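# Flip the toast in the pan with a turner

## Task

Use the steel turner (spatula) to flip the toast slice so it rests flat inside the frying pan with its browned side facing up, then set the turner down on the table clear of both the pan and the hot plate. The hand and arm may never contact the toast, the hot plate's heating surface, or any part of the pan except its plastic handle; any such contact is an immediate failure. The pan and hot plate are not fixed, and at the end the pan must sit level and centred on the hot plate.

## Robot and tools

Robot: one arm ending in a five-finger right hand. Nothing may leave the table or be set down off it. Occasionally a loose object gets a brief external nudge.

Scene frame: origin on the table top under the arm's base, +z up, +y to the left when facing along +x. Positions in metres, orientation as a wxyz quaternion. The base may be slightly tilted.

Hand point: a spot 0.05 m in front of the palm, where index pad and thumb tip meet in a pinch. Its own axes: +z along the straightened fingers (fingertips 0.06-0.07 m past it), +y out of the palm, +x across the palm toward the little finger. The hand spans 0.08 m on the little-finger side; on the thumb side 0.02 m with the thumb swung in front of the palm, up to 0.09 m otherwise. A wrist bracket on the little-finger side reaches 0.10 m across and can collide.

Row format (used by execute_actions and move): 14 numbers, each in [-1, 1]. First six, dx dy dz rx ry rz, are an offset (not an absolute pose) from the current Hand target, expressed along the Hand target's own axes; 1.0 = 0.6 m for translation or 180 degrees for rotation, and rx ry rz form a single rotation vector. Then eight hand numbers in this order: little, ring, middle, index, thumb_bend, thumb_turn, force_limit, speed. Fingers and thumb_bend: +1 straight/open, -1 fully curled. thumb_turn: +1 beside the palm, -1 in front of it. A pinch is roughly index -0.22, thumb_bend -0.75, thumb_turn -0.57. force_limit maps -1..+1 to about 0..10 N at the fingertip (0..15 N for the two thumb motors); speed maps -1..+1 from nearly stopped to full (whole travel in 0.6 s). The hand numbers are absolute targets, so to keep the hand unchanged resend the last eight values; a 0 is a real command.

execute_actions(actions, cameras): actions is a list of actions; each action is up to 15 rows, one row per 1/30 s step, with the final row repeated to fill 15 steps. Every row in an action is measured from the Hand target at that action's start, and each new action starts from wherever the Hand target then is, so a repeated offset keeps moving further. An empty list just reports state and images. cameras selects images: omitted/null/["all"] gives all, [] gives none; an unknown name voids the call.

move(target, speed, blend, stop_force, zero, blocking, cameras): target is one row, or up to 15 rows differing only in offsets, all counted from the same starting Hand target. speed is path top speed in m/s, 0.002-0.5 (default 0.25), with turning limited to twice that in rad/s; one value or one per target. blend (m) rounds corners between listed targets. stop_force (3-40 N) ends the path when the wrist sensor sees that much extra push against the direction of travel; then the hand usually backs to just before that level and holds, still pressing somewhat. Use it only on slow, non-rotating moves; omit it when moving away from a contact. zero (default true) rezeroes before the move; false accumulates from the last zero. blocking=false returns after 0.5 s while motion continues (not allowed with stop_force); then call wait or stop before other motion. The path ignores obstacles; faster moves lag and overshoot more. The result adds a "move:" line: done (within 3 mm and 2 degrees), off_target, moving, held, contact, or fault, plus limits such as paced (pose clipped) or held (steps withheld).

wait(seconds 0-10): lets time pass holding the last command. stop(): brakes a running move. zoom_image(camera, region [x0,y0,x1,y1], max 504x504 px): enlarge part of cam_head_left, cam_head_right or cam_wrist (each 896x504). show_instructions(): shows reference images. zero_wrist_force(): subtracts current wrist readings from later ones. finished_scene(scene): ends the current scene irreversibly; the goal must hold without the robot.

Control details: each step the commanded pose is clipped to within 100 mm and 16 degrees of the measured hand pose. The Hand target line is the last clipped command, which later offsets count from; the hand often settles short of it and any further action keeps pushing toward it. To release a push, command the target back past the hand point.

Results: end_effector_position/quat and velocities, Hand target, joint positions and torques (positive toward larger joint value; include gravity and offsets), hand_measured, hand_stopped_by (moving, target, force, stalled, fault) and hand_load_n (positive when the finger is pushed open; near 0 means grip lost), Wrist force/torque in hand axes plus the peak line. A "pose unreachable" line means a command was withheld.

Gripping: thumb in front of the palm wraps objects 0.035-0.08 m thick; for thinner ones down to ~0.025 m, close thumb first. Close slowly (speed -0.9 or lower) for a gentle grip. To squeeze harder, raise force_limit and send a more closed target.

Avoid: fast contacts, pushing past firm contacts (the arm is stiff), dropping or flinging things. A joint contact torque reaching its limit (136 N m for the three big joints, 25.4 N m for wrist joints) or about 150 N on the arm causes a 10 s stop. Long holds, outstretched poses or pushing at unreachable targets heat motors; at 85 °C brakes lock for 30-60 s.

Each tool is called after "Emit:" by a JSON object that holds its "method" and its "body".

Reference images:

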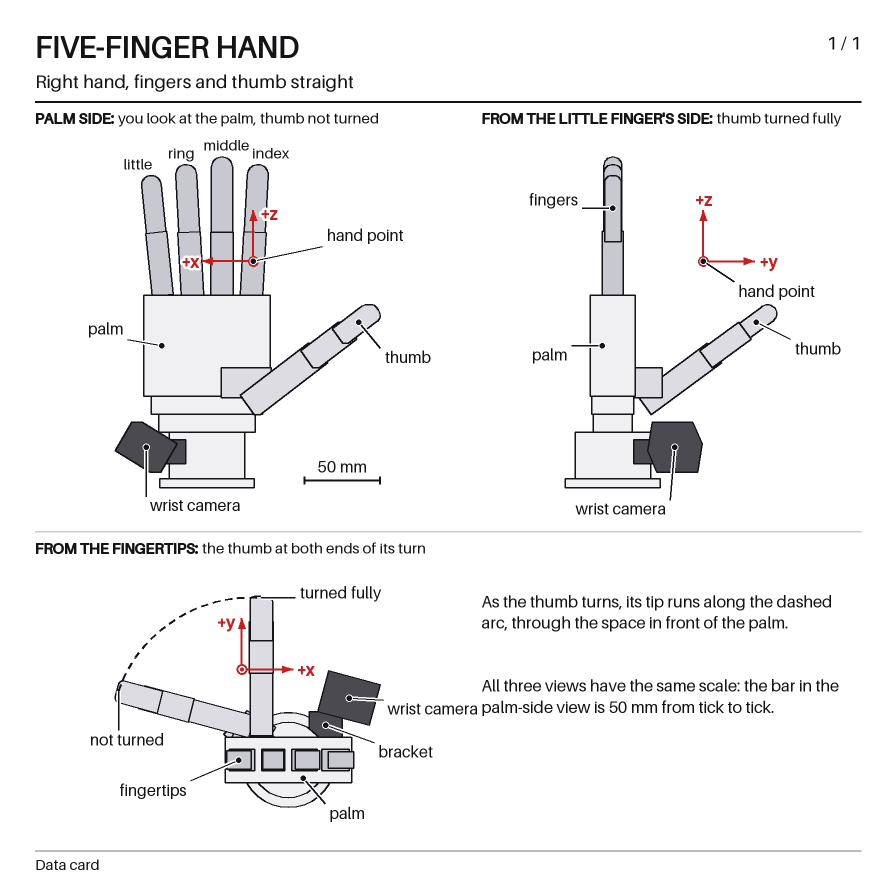

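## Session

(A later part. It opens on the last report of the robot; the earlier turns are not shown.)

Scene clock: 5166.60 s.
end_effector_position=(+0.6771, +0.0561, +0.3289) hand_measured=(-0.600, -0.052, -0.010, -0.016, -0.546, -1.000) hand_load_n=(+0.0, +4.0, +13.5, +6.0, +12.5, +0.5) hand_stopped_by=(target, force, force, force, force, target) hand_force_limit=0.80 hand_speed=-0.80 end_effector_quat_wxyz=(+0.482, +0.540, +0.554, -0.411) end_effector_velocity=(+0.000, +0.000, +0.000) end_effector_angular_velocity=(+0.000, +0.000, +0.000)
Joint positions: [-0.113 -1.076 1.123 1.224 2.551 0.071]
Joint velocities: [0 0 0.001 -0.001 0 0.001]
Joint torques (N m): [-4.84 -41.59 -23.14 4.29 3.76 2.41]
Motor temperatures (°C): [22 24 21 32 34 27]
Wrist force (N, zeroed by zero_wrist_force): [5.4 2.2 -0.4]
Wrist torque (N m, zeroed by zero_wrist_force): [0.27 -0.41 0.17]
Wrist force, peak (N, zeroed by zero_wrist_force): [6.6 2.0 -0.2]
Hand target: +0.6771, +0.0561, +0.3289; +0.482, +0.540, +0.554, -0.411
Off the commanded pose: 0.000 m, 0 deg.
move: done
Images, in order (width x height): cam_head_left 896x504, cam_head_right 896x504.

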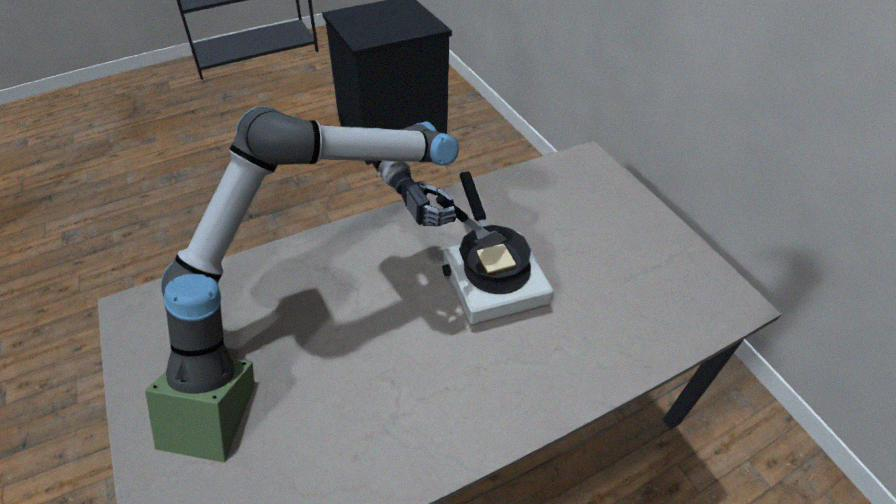

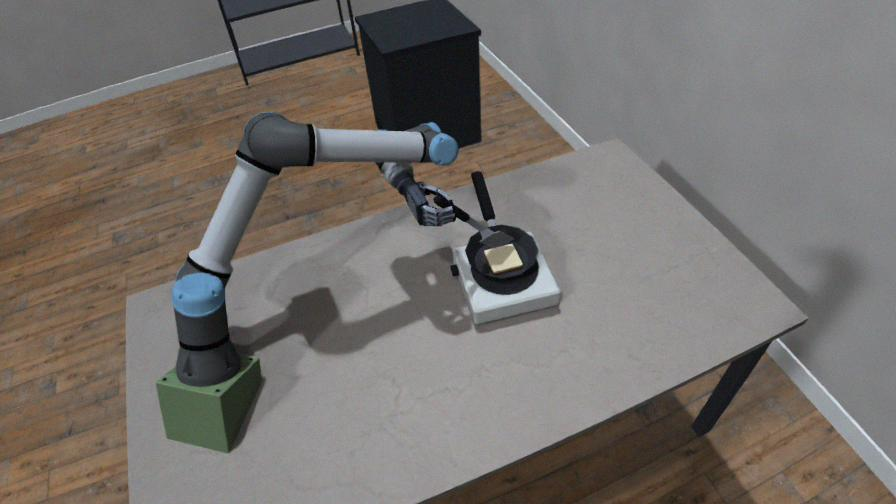

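Emit:
{"method": "move", "body": {"target": [[-0.02,-0.0232,0.0947,0,0,0,-0.6,-0.6,-0.6,-0.6,-1,-1,0.8,-0.8]], "speed": 0.03, "stop_force": 4, "cameras": ["cam_head_right"]}}

Emit:
{"method": "zoom_image", "body": {"camera": "cam_head_right", "region": [460, 215, 560, 300]}}

Emit:
{"method": "move", "body": {"target": [[0.0033,0.0029,-0.0164,0,0,0,-0.6,-0.6,-0.6,-0.6,-1,-1,0.8,-0.8],[-0.1762,0.0146,-0.0613,0,0,0,-0.6,-0.6,-0.6,-0.6,-1,-1,0.8,-0.8]], "speed": [0.015,0.1], "cameras": ["cam_head_right","cam_head_left"]}}

Emit:
{"method": "zoom_image", "body": {"camera": "cam_head_right", "region": [460, 215, 560, 300]}}

Emit:
{"method": "zoom_image", "body": {"camera": "cam_head_left", "region": [450, 215, 550, 300]}}

Scene clock: 5176.73 s.
end_effector_position=(+0.6679, -0.0029, +0.3285) hand_measured=(-0.600, -0.052, -0.010, -0.016, -0.546, -1.000) hand_load_n=(+0.0, +4.0, +13.0, +5.5, +12.5, +1.0) hand_stopped_by=(target, force, force, force, force, target) hand_force_limit=0.80 hand_speed=-0.80 end_effector_quat_wxyz=(+0.482, +0.540, +0.554, -0.411) end_effector_velocity=(+0.000, +0.000, +0.000) end_effector_angular_velocity=(+0.000, +0.001, +0.000)
Joint positions: [-0.223 -1.136 1.243 1.018 2.511 -0.107]
Joint velocities: [0 0 0 0.001 0 0]
Joint torques (N m): [-4.66 -31.52 -22.01 4.12 3.68 2.57]
Motor temperatures (°C): [22 24 21 32 34 27]
Wrist force (N, zeroed by zero_wrist_force): [5.1 2.1 -1.1]
Wrist torque (N m, zeroed by zero_wrist_force): [0.30 -0.35 0.14]
Wrist force, peak (N, zeroed by zero_wrist_force): [5.4 2.5 -1.6]
Hand target: +0.6679, -0.0029, +0.3285; +0.482, +0.540, +0.554, -0.411
Off the commanded pose: 0.000 m, 0 deg.
move: done
Images, in order (width x height): cam_head_right 896x504.

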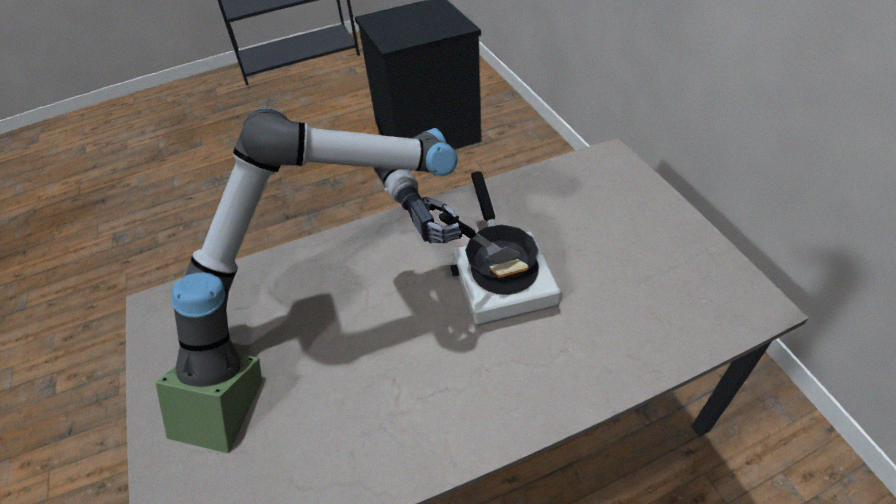

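Scaled by 5.040.

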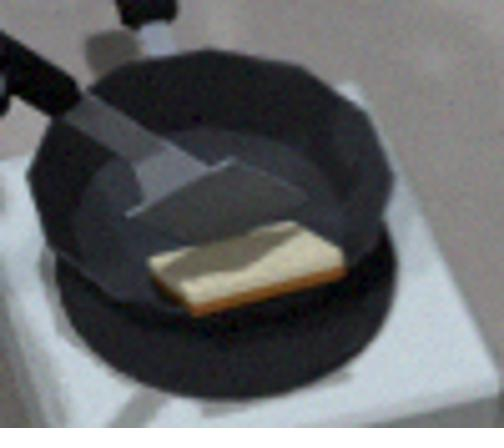

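Scene clock: 5178.87 s.
end_effector_position=(+0.6681, +0.0124, +0.4398) hand_measured=(-0.600, -0.052, -0.010, -0.016, -0.546, -1.000) hand_load_n=(+0.0, +4.0, +13.0, +6.0, +12.5, +1.0) hand_stopped_by=(target, force, force, force, force, target) hand_force_limit=0.80 hand_speed=-0.80 end_effector_quat_wxyz=(+0.482, +0.540, +0.554, -0.411) end_effector_velocity=(+0.000, -0.001, -0.002) end_effector_angular_velocity=(-0.002, -0.004, -0.001)
Joint positions: [-0.294 -1.234 1.096 1.179 2.478 -0.211]
Joint velocities: [0.002 0.002 0.005 -0.005 0.003 0.006]
Joint torques (N m): [-2.69 -27.73 -12.35 -0.51 3.36 2.46]
Motor temperatures (°C): [22 24 21 32 34 27]
Wrist force (N, zeroed by zero_wrist_force): [5.4 2.6 -0.5]
Wrist torque (N m, zeroed by zero_wrist_force): [0.36 -0.42 0.16]
Wrist force, peak (N, zeroed by zero_wrist_force): [6.7 2.2 -0.6]
Hand target: +0.6681, +0.0124, +0.4397; +0.482, +0.540, +0.554, -0.411
Off the commanded pose: 0.000 m, 0 deg.
move: done
Images, in order (width x height): cam_head_left 896x504, cam_head_right 896x504.

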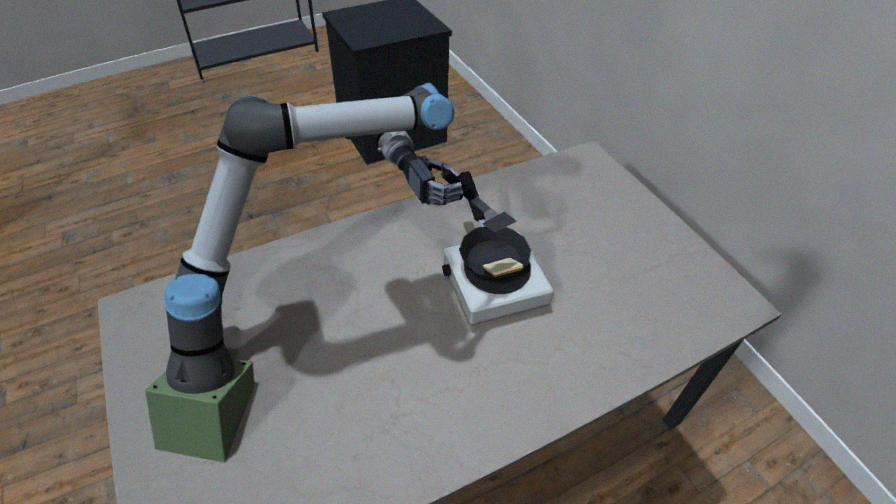

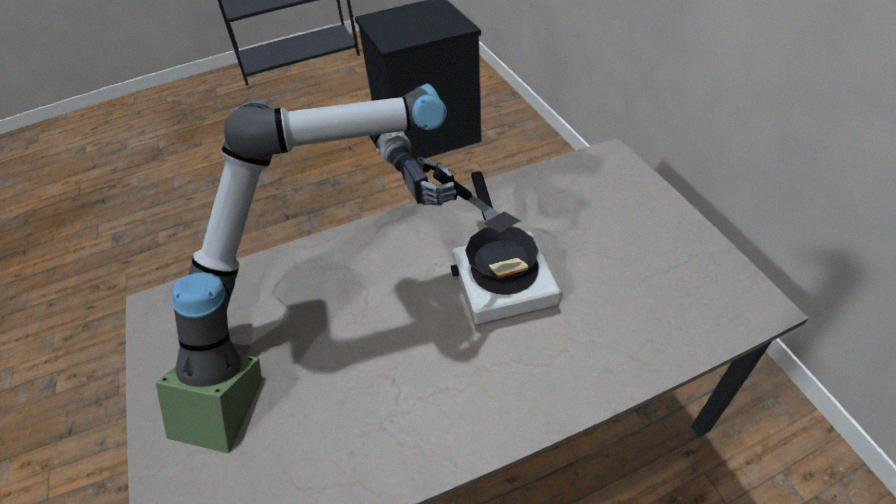

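Scaled by 5.040.

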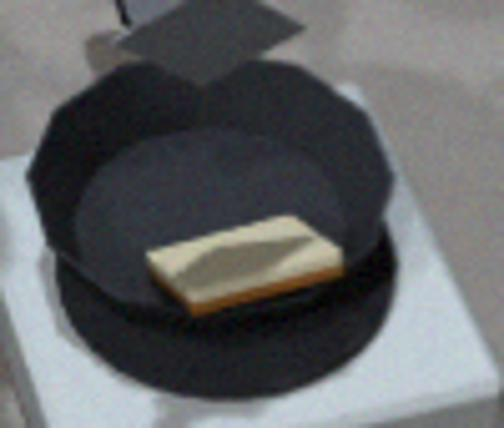

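Scaled by 5.040.

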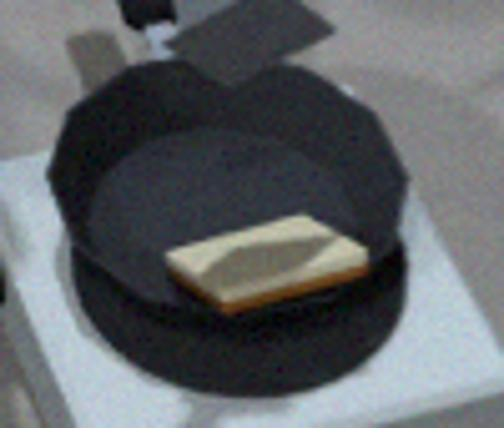

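Emit:
{"method": "move", "body": {"target": [[-0.172,0.0427,0.1948,-0.0086,0.068,-0.0836,-0.6,-0.6,-0.6,-0.6,-1,-1,0.8,-0.8],[-0.019,0.1397,0.389,-0.0171,0.1359,-0.1671,-0.6,-0.6,-0.6,-0.6,-1,-1,0.8,-0.8]], "speed": [0.12,0.08], "blend": 0.03, "cameras": ["cam_head_left","cam_head_right"]}}

Emit:
{"method": "zoom_image", "body": {"camera": "cam_head_right", "region": [490, 250, 550, 292]}}

Emit:
{"method": "zoom_image", "body": {"camera": "cam_head_left", "region": [480, 250, 540, 292]}}

Scene clock: 5194.23 s.
end_effector_position=(+0.7718, -0.2110, +0.4100) hand_measured=(-0.600, -0.052, -0.010, -0.016, -0.546, -1.000) hand_load_n=(+0.5, +4.0, +13.5, +5.0, +13.5, +0.0) hand_stopped_by=(target, force, force, force, force, target) hand_force_limit=0.80 hand_speed=-0.80 end_effector_quat_wxyz=(+0.246, +0.440, +0.773, -0.384) end_effector_velocity=(+0.001, +0.000, +0.000) end_effector_angular_velocity=(-0.002, -0.002, +0.001)
Joint positions: [-0.766 -0.727 0.233 1.519 1.859 -1.095]
Joint velocities: [0 -0.001 0.003 -0.004 0.001 0.001]
Joint torques (N m): [-16.99 -58.17 -8.17 -1.09 2.34 1.58]
Motor temperatures (°C): [22 24 21 32 34 27]
Wrist force (N, zeroed by zero_wrist_force): [4.5 4.3 0.4]
Wrist torque (N m, zeroed by zero_wrist_force): [0.42 -0.46 0.34]
Wrist force, peak (N, zeroed by zero_wrist_force): [6.8 2.4 -1.3]
Hand target: +0.7718, -0.2109, +0.4101; +0.247, +0.440, +0.773, -0.384
Off the commanded pose: 0.000 m, 0 deg.
move: done
Images, in order (width x height): cam_head_left 896x504, cam_head_right 896x504.

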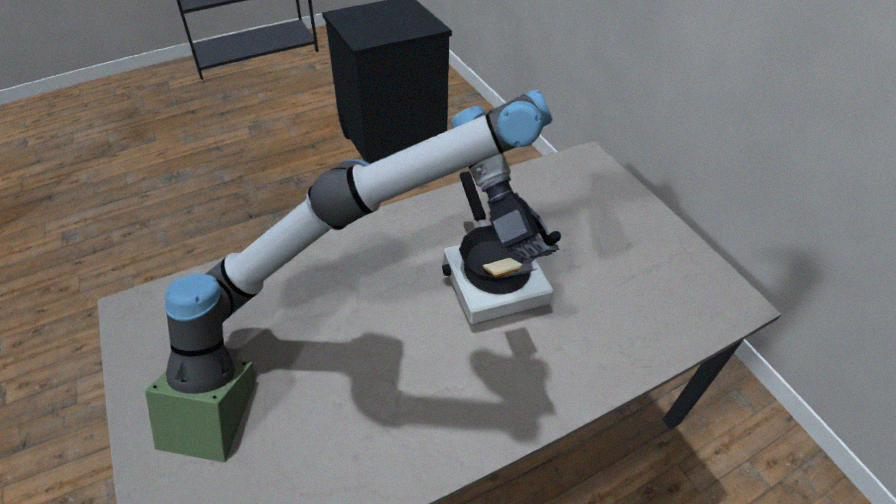

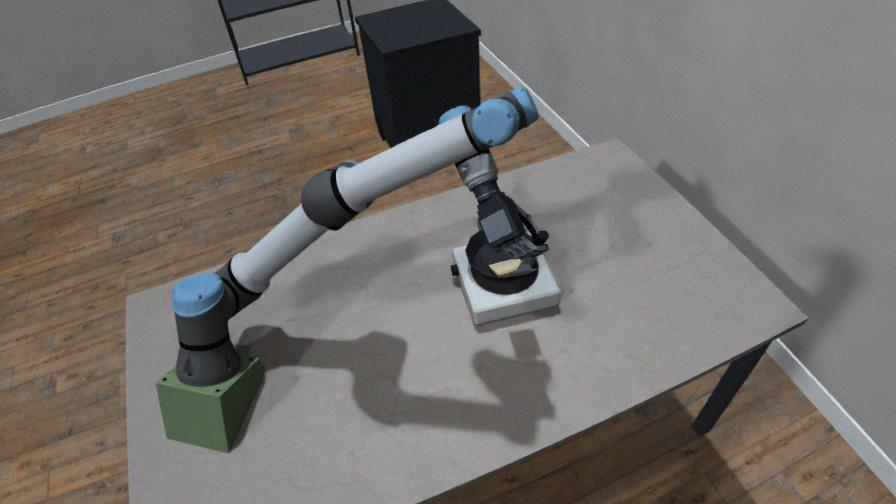

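Scaled by 8.400.

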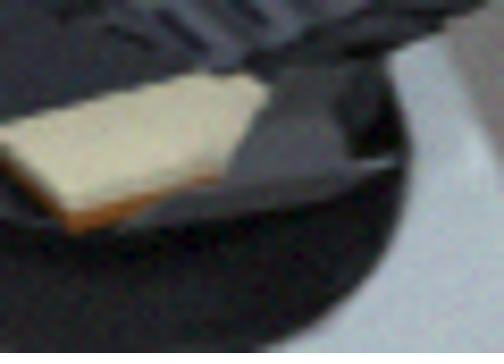

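Scaled by 8.400.

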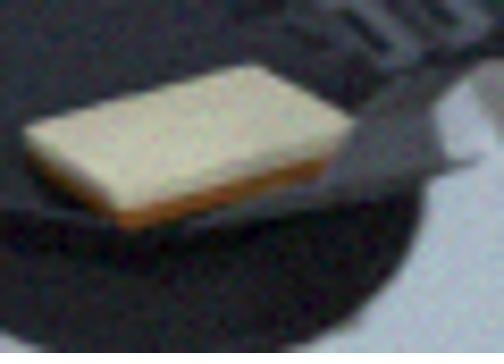

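Emit:
{"method": "move", "body": {"target": [[0.1215,0.0855,-0.0104,0,0,0,-0.6,-0.6,-0.6,-0.6,-1,-1,0.8,-0.8],[0.141,0.0877,0.0458,-0.0308,0.0455,0.0084,-0.6,-0.6,-0.6,-0.6,-1,-1,0.8,-0.8],[0.1637,0.0952,0.0821,-0.0555,0.082,0.0152,-0.6,-0.6,-0.6,-0.6,-1,-1,0.8,-0.8]], "speed": [0.1,0.15,0.15], "blend": 0.004, "cameras": ["cam_head_left","cam_head_right"]}}

Emit:
{"method": "zoom_image", "body": {"camera": "cam_head_right", "region": [460, 215, 560, 300]}}

Emit:
{"method": "zoom_image", "body": {"camera": "cam_head_left", "region": [450, 215, 550, 300]}}

Scene clock: 5202.30 s.
end_effector_position=(+0.7755, -0.1847, +0.2891) hand_measured=(-0.600, -0.052, -0.010, -0.016, -0.548, -1.000) hand_load_n=(+0.0, +4.0, +14.0, +5.5, +12.0, +2.5) hand_stopped_by=(target, force, force, force, force, target) hand_force_limit=0.80 hand_speed=-0.80 end_effector_quat_wxyz=(+0.191, +0.481, +0.818, -0.250) end_effector_velocity=(+0.000, +0.000, +0.001) end_effector_angular_velocity=(+0.001, -0.003, -0.002)
Joint positions: [-0.746 -0.785 0.575 1.376 1.588 -1.008]
Joint velocities: [0 -0.001 0 0.001 -0.001 0.003]
Joint torques (N m): [-19.75 -57.82 -22.98 -0.04 0.01 2.58]
Motor temperatures (°C): [22 24 21 32 34 27]
Wrist force (N, zeroed by zero_wrist_force): [3.9 5.7 0.7]
Wrist torque (N m, zeroed by zero_wrist_force): [0.58 -0.40 0.37]
Wrist force, peak (N, zeroed by zero_wrist_force): [-17.9 -11.3 -4.3]
Hand target: +0.7755, -0.1846, +0.2892; +0.192, +0.481, +0.818, -0.250
Off the commanded pose: 0.000 m, 0 deg.
move: done
Images, in order (width x height): cam_head_left 896x504, cam_head_right 896x504.

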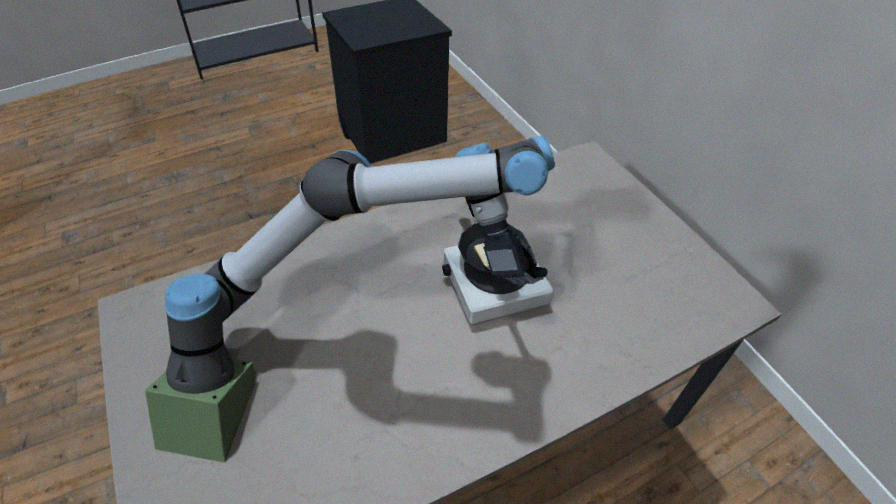

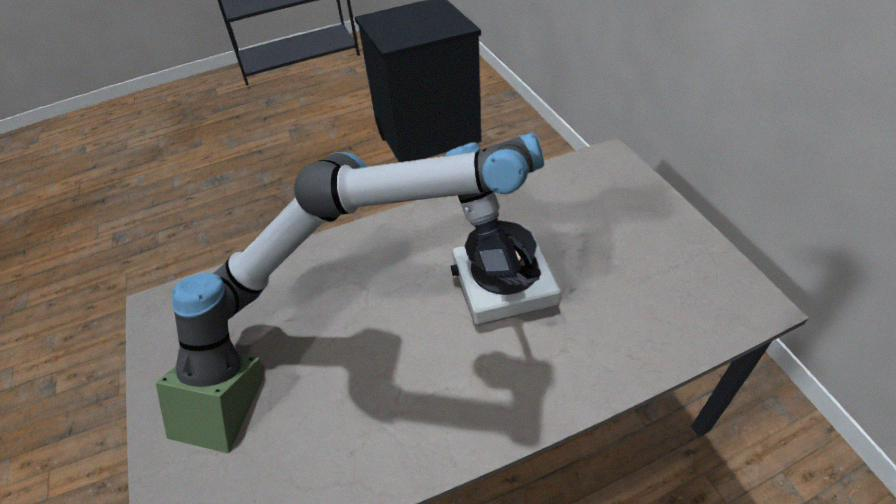

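Scaled by 5.040.

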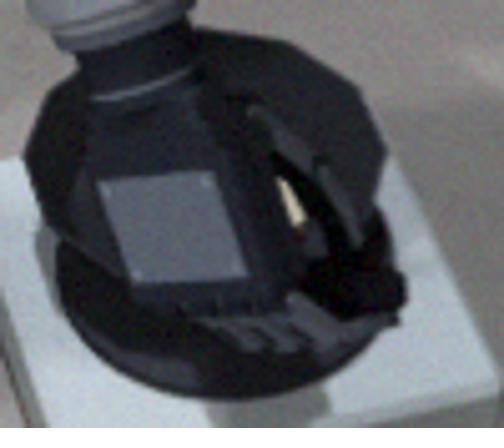

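Scaled by 5.040.

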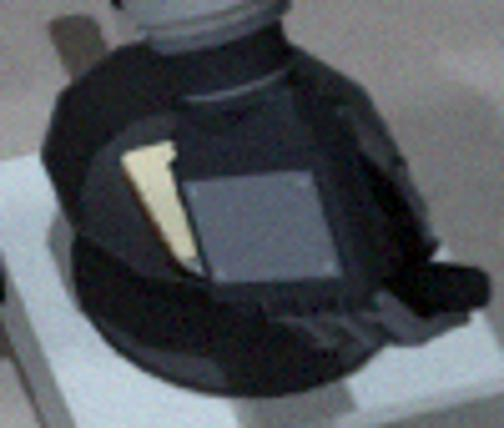

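Emit:
{"method": "move", "body": {"target": [[-0.017,0.0088,-0.1,0.0555,-0.082,-0.0152,-0.6,-0.6,-0.6,-0.6,-1,-1,0.8,-0.8],[-0.1393,-0.0687,-0.1358,0.0555,-0.082,-0.0152,-0.6,-0.6,-0.6,-0.6,-1,-1,0.8,-0.8]], "speed": [0.12,0.12], "blend": 0.005, "cameras": ["cam_head_left","cam_head_right"]}}

Emit:
{"method": "zoom_image", "body": {"camera": "cam_head_right", "region": [460, 215, 560, 300]}}

Emit:
{"method": "zoom_image", "body": {"camera": "cam_head_left", "region": [450, 215, 550, 300]}}

Scene clock: 5237.30 s.
end_effector_position=(+0.7718, -0.2109, +0.4098) hand_measured=(-0.600, -0.052, -0.010, -0.016, -0.546, -1.000) hand_load_n=(+0.0, +2.0, +16.5, +4.0, +12.5, +0.5) hand_stopped_by=(target, force, force, force, force, target) hand_force_limit=0.80 hand_speed=-0.80 end_effector_quat_wxyz=(+0.246, +0.440, +0.774, -0.384) end_effector_velocity=(+0.001, +0.000, +0.001) end_effector_angular_velocity=(-0.002, -0.002, +0.002)
Joint positions: [-0.765 -0.727 0.233 1.519 1.859 -1.095]
Joint velocities: [0 -0.002 0.002 -0.004 0 0]
Joint torques (N m): [-30.1 -58.84 -9.83 -0.69 2.01 0.96]
Motor temperatures (°C): [22 24 21 32 34 27]
Wrist force (N, zeroed by zero_wrist_force): [4.4 5.7 -0.1]
Wrist torque (N m, zeroed by zero_wrist_force): [0.65 -0.37 0.34]
Wrist force, peak (N, zeroed by zero_wrist_force): [6.0 7.4 -1.6]
Hand target: +0.7719, -0.2109, +0.4100; +0.247, +0.440, +0.773, -0.384
Off the commanded pose: 0.000 m, 0 deg.
move: done
Images, in order (width x height): cam_head_left 896x504, cam_head_right 896x504.

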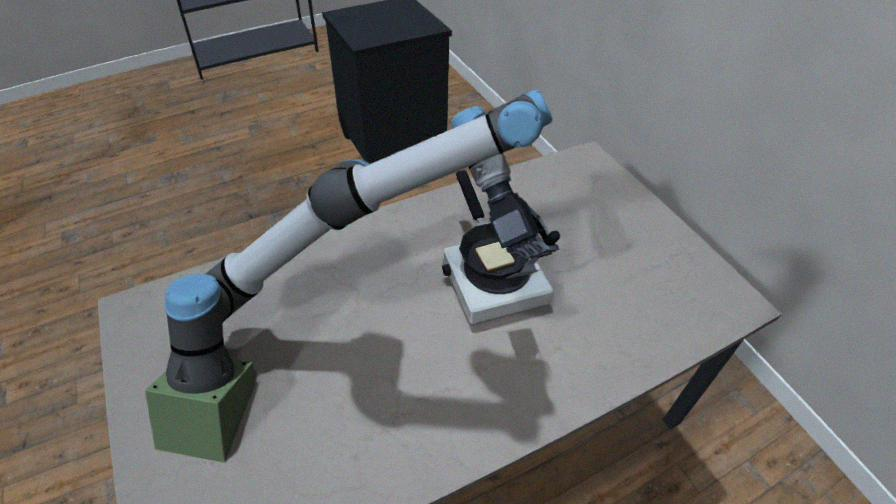

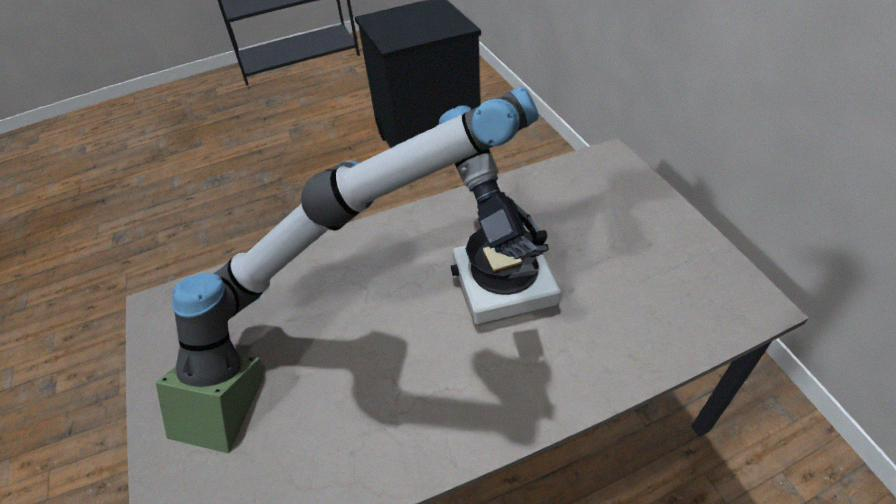

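Scaled by 5.040.

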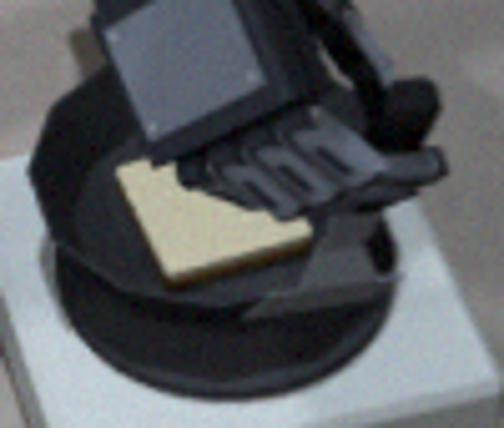

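Scaled by 5.040.

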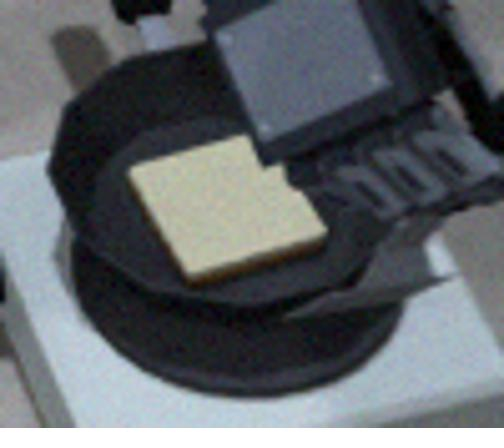

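Emit:
{"method": "wait", "body": {"seconds": 0, "cameras": ["cam_head_left","cam_head_right"]}}

Emit:
{"method": "zoom_image", "body": {"camera": "cam_head_left", "region": [420, 205, 580, 315]}}

Scene clock: 5277.13 s.
end_effector_position=(+0.7719, -0.2109, +0.4100) hand_measured=(-0.600, -0.052, -0.010, -0.016, -0.546, -1.000) hand_load_n=(+0.0, +1.5, +16.5, +4.5, +12.0, +0.5) hand_stopped_by=(target, force, force, force, force, target) hand_force_limit=0.80 hand_speed=-0.80 end_effector_quat_wxyz=(+0.247, +0.440, +0.773, -0.384) end_effector_velocity=(+0.000, +0.000, +0.000) end_effector_angular_velocity=(+0.000, +0.000, +0.000)
Joint positions: [-0.766 -0.727 0.233 1.518 1.859 -1.095]
Joint velocities: [0 -0.001 0 0 -0.001 0]
Joint torques (N m): [-30.95 -58.01 -13.49 0.58 0.23 -1.72]
Motor temperatures (°C): [22 24 21 32 34 27]
Wrist force (N, zeroed by zero_wrist_force): [4.4 5.9 -0.2]
Wrist torque (N m, zeroed by zero_wrist_force): [0.71 -0.42 0.38]
Wrist force, peak (N, zeroed by zero_wrist_force): [4.6 5.9 0.1]
Hand target: +0.7719, -0.2109, +0.4100; +0.247, +0.440, +0.773, -0.384
Off the commanded pose: 0.000 m, 0 deg.
Images, in order (width x height): cam_head_left 896x504, cam_head_right 896x504.

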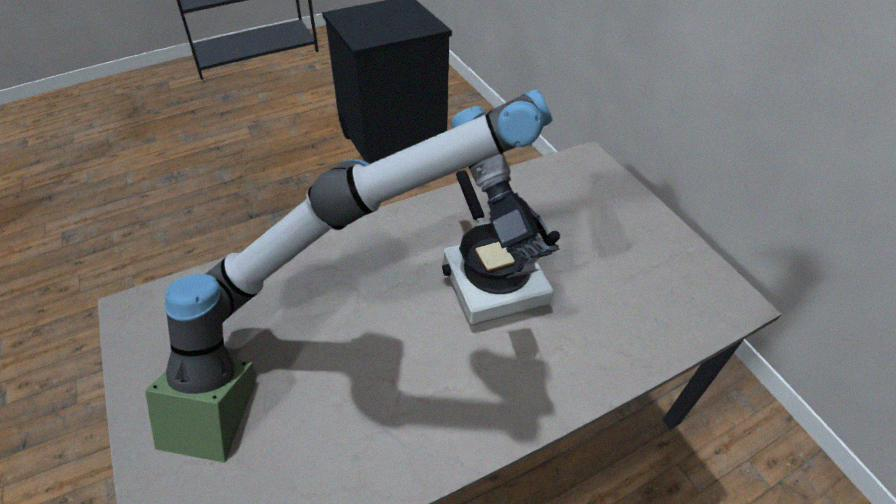

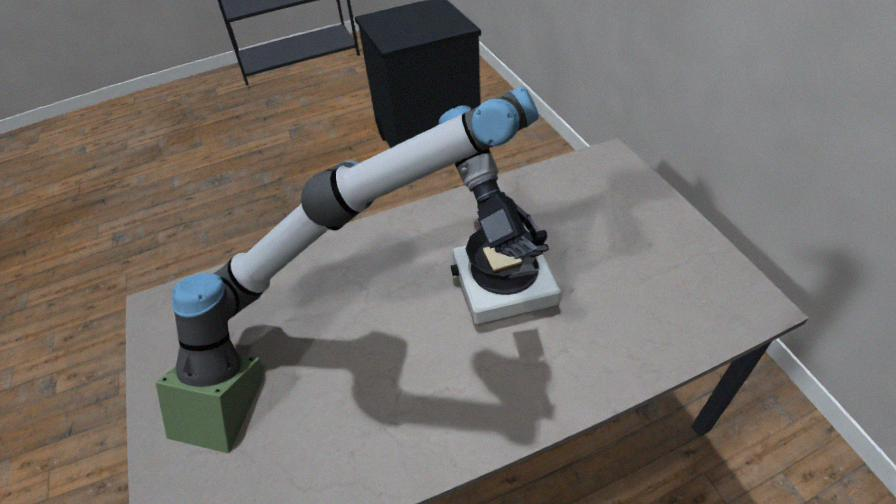

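Scaled by 3.150.

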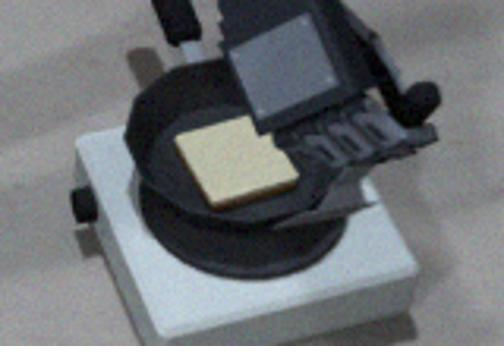

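Emit:
{"method": "move", "body": {"target": [[-0.0211,-0.0957,-0.2349,0.0086,-0.068,0.0836,-0.6,-0.6,-0.6,-0.6,-1,-1,0.8,-0.8],[0.2339,0.0003,-0.4614,0.0171,-0.1359,0.1671,-0.6,-0.6,-0.6,-0.6,-1,-1,0.8,-0.8]], "speed": 0.12, "blend": 0.03, "cameras": ["cam_head_left","cam_head_right"]}}

Emit:
{"method": "zoom_image", "body": {"camera": "cam_head_left", "region": [450, 215, 550, 300]}}

Emit:
{"method": "zoom_image", "body": {"camera": "cam_head_right", "region": [450, 215, 570, 315]}}

Scene clock: 5284.10 s.
end_effector_position=(+0.6911, +0.0822, +0.4706) hand_measured=(-0.600, -0.052, -0.010, -0.016, -0.546, -1.000) hand_load_n=(+0.0, +1.5, +15.0, +5.5, +11.5, +1.0) hand_stopped_by=(target, force, force, force, force, target) hand_force_limit=0.80 hand_speed=-0.80 end_effector_quat_wxyz=(+0.482, +0.540, +0.554, -0.411) end_effector_velocity=(+0.000, +0.000, +0.000) end_effector_angular_velocity=(-0.001, -0.003, -0.001)
Joint positions: [-0.18 -1.128 0.819 1.488 2.529 -0.04]
Joint velocities: [0 0 0.001 -0.001 0.002 0.003]
Joint torques (N m): [-4.66 -58.43 -11.56 1.56 3.52 2.36]
Motor temperatures (°C): [22 24 21 32 34 27]
Wrist force (N, zeroed by zero_wrist_force): [5.2 3.5 -0.8]
Wrist torque (N m, zeroed by zero_wrist_force): [0.52 -0.36 0.22]
Wrist force, peak (N, zeroed by zero_wrist_force): [4.5 6.2 0.7]
Hand target: +0.6910, +0.0822, +0.4706; +0.482, +0.540, +0.554, -0.411
Off the commanded pose: 0.000 m, 0 deg.
move: done
Images, in order (width x height): cam_head_left 896x504, cam_head_right 896x504.

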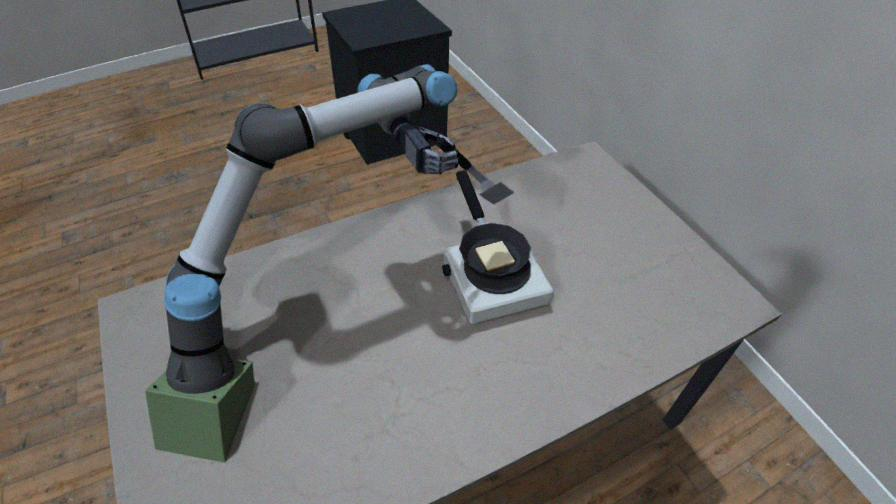

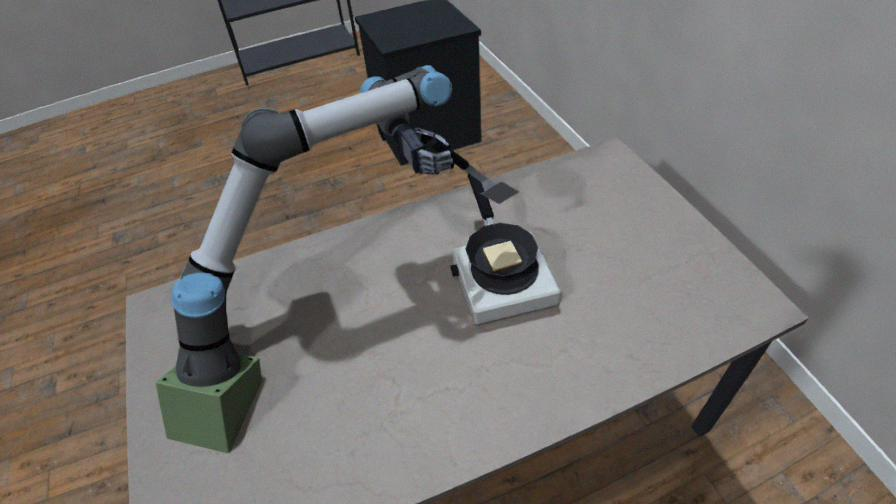

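Scaled by 5.040.

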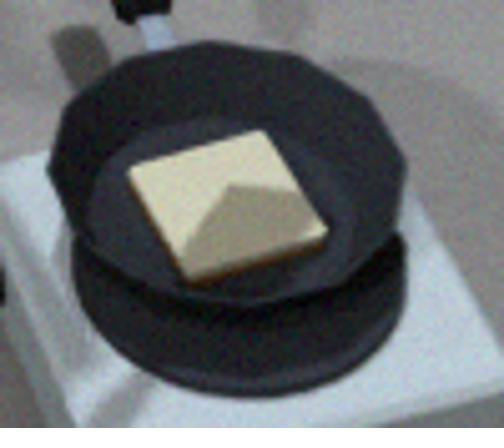

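Scaled by 4.200.

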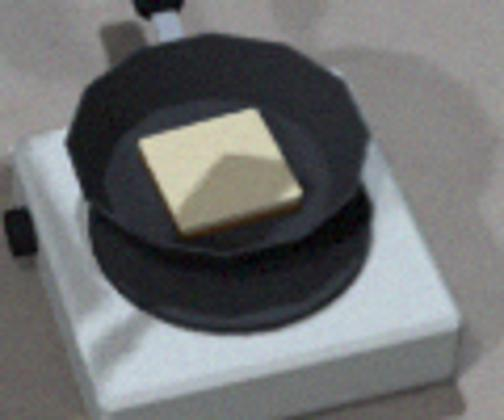

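Emit:
{"method": "move", "body": {"target": [0.2229,-0.0415,0.0602,0,0,0,-0.6,-0.6,-0.6,-0.6,-1,-1,0.8,-0.8], "speed": 0.1, "stop_force": 4, "cameras": ["cam_head_left","cam_head_right"]}}

Emit:
{"method": "zoom_image", "body": {"camera": "cam_head_left", "region": [450, 215, 550, 300]}}

Scene clock: 5298.73 s.
end_effector_position=(+0.6761, +0.0721, +0.3311) hand_measured=(-0.600, -0.052, -0.010, -0.016, -0.546, -1.000) hand_load_n=(+0.0, +2.0, +14.5, +5.5, +11.5, +1.5) hand_stopped_by=(target, force, force, force, force, target) hand_force_limit=0.80 hand_speed=-0.80 end_effector_quat_wxyz=(+0.482, +0.540, +0.554, -0.411) end_effector_velocity=(+0.000, +0.000, +0.000) end_effector_angular_velocity=(+0.001, -0.003, +0.000)
Joint positions: [-0.085 -1.068 1.101 1.279 2.559 0.12]
Joint velocities: [0 0 0 -0.001 0 0.002]
Joint torques (N m): [-18.31 -59.94 -9.93 3.03 0.86 -0.69]
Motor temperatures (°C): [22 24 21 32 34 27]
Wrist force (N, zeroed by zero_wrist_force): [5.4 4.0 -0.7]
Wrist torque (N m, zeroed by zero_wrist_force): [0.54 -0.41 0.22]
Wrist force, peak (N, zeroed by zero_wrist_force): [6.5 3.7 -0.4]
Hand target: +0.6761, +0.0721, +0.3311; +0.482, +0.540, +0.554, -0.411
Off the commanded pose: 0.000 m, 0 deg.
move: done
Images, in order (width x height): cam_head_left 896x504, cam_head_right 896x504.

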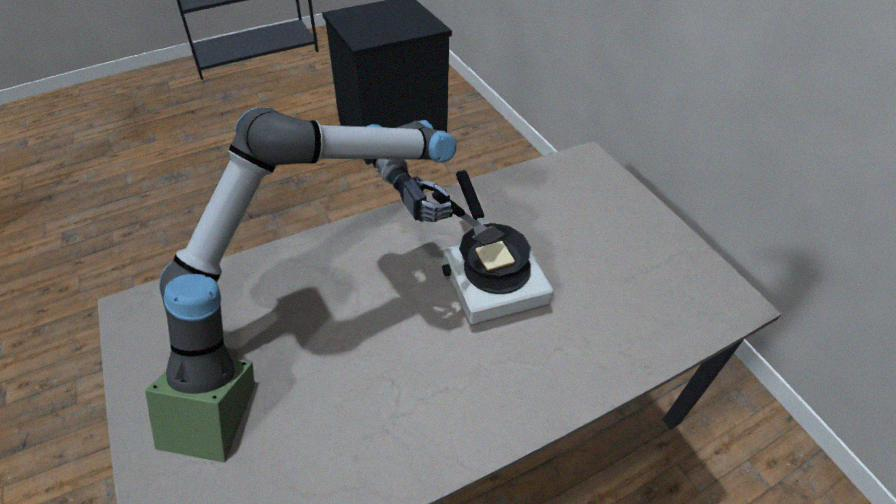

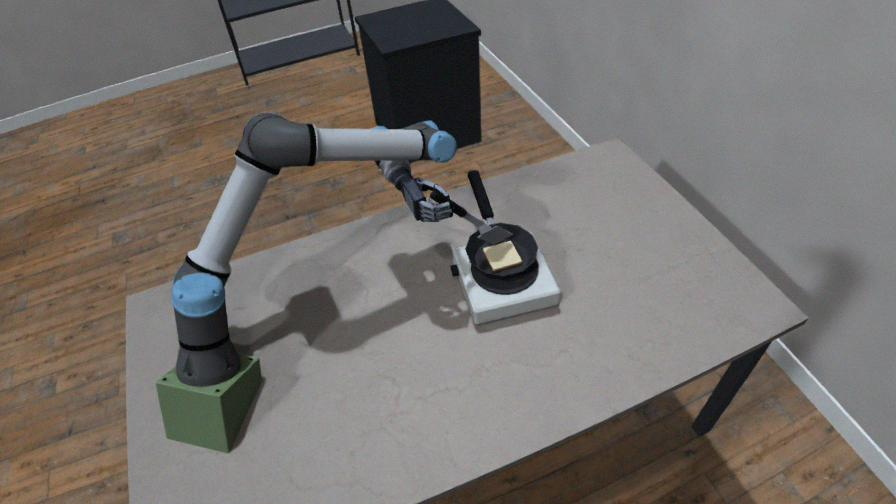

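Scaled by 5.040.

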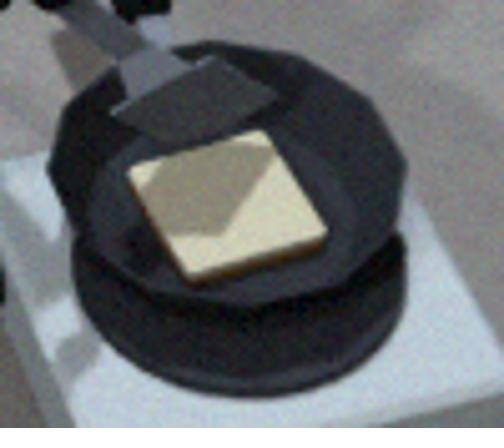

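Emit:
{"method": "move", "body": {"target": [-0.0225,-0.0111,0.1292,0,0,0,-0.6,-0.6,-0.6,-0.6,-1,-1,0.8,-0.8], "speed": 0.03, "stop_force": 4, "cameras": ["cam_head_left","cam_head_right"]}}

Emit:
{"method": "zoom_image", "body": {"camera": "cam_head_left", "region": [450, 215, 550, 300]}}

Emit:
{"method": "zoom_image", "body": {"camera": "cam_head_right", "region": [450, 215, 570, 315]}}

Scene clock: 5306.37 s.
end_effector_position=(+0.6758, -0.0068, +0.3285) hand_measured=(-0.600, -0.052, -0.010, -0.016, -0.546, -1.000) hand_load_n=(+0.0, +3.0, +14.5, +6.0, +11.5, +1.5) hand_stopped_by=(target, force, force, force, force, target) hand_force_limit=0.80 hand_speed=-0.80 end_effector_quat_wxyz=(+0.482, +0.540, +0.554, -0.411) end_effector_velocity=(+0.000, +0.000, +0.000) end_effector_angular_velocity=(+0.000, -0.001, +0.000)
Joint positions: [-0.23 -1.119 1.215 1.02 2.508 -0.118]
Joint velocities: [0 0 0 -0.001 0 0]
Joint torques (N m): [-5.88 -36.63 -22.76 4.12 3.79 2.5]
Motor temperatures (°C): [22 24 21 32 34 27]
Wrist force (N, zeroed by zero_wrist_force): [4.9 3.9 -1.1]
Wrist torque (N m, zeroed by zero_wrist_force): [0.56 -0.30 0.18]
Wrist force, peak (N, zeroed by zero_wrist_force): [5.3 4.3 -1.5]
Hand target: +0.6758, -0.0068, +0.3285; +0.482, +0.540, +0.554, -0.411
Off the commanded pose: 0.000 m, 0 deg.
move: done
Images, in order (width x height): cam_head_left 896x504, cam_head_right 896x504.

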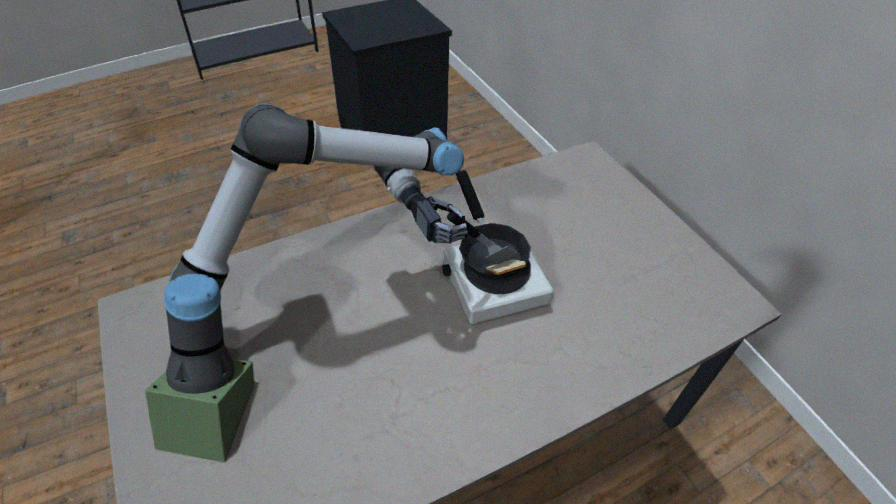

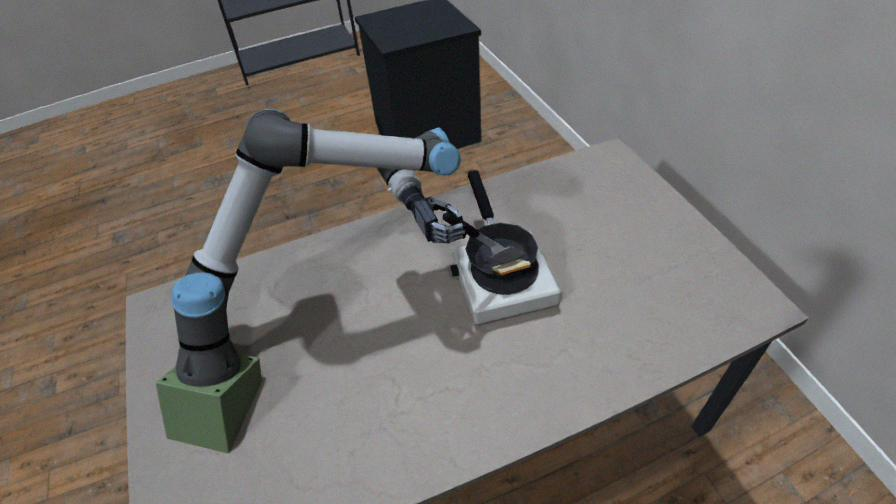

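Scaled by 5.040.

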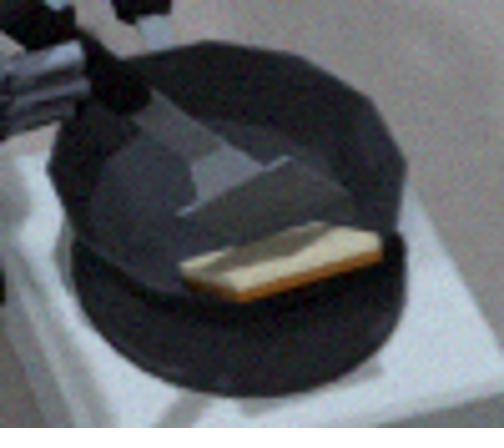

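Scaled by 4.200.

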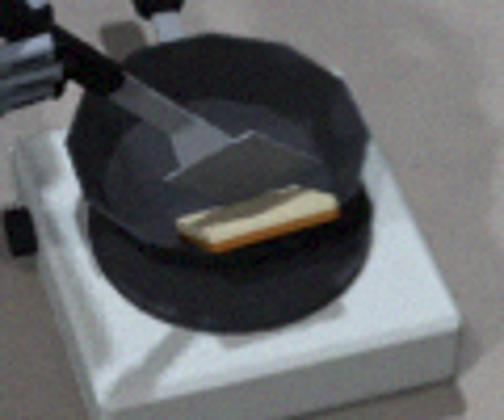

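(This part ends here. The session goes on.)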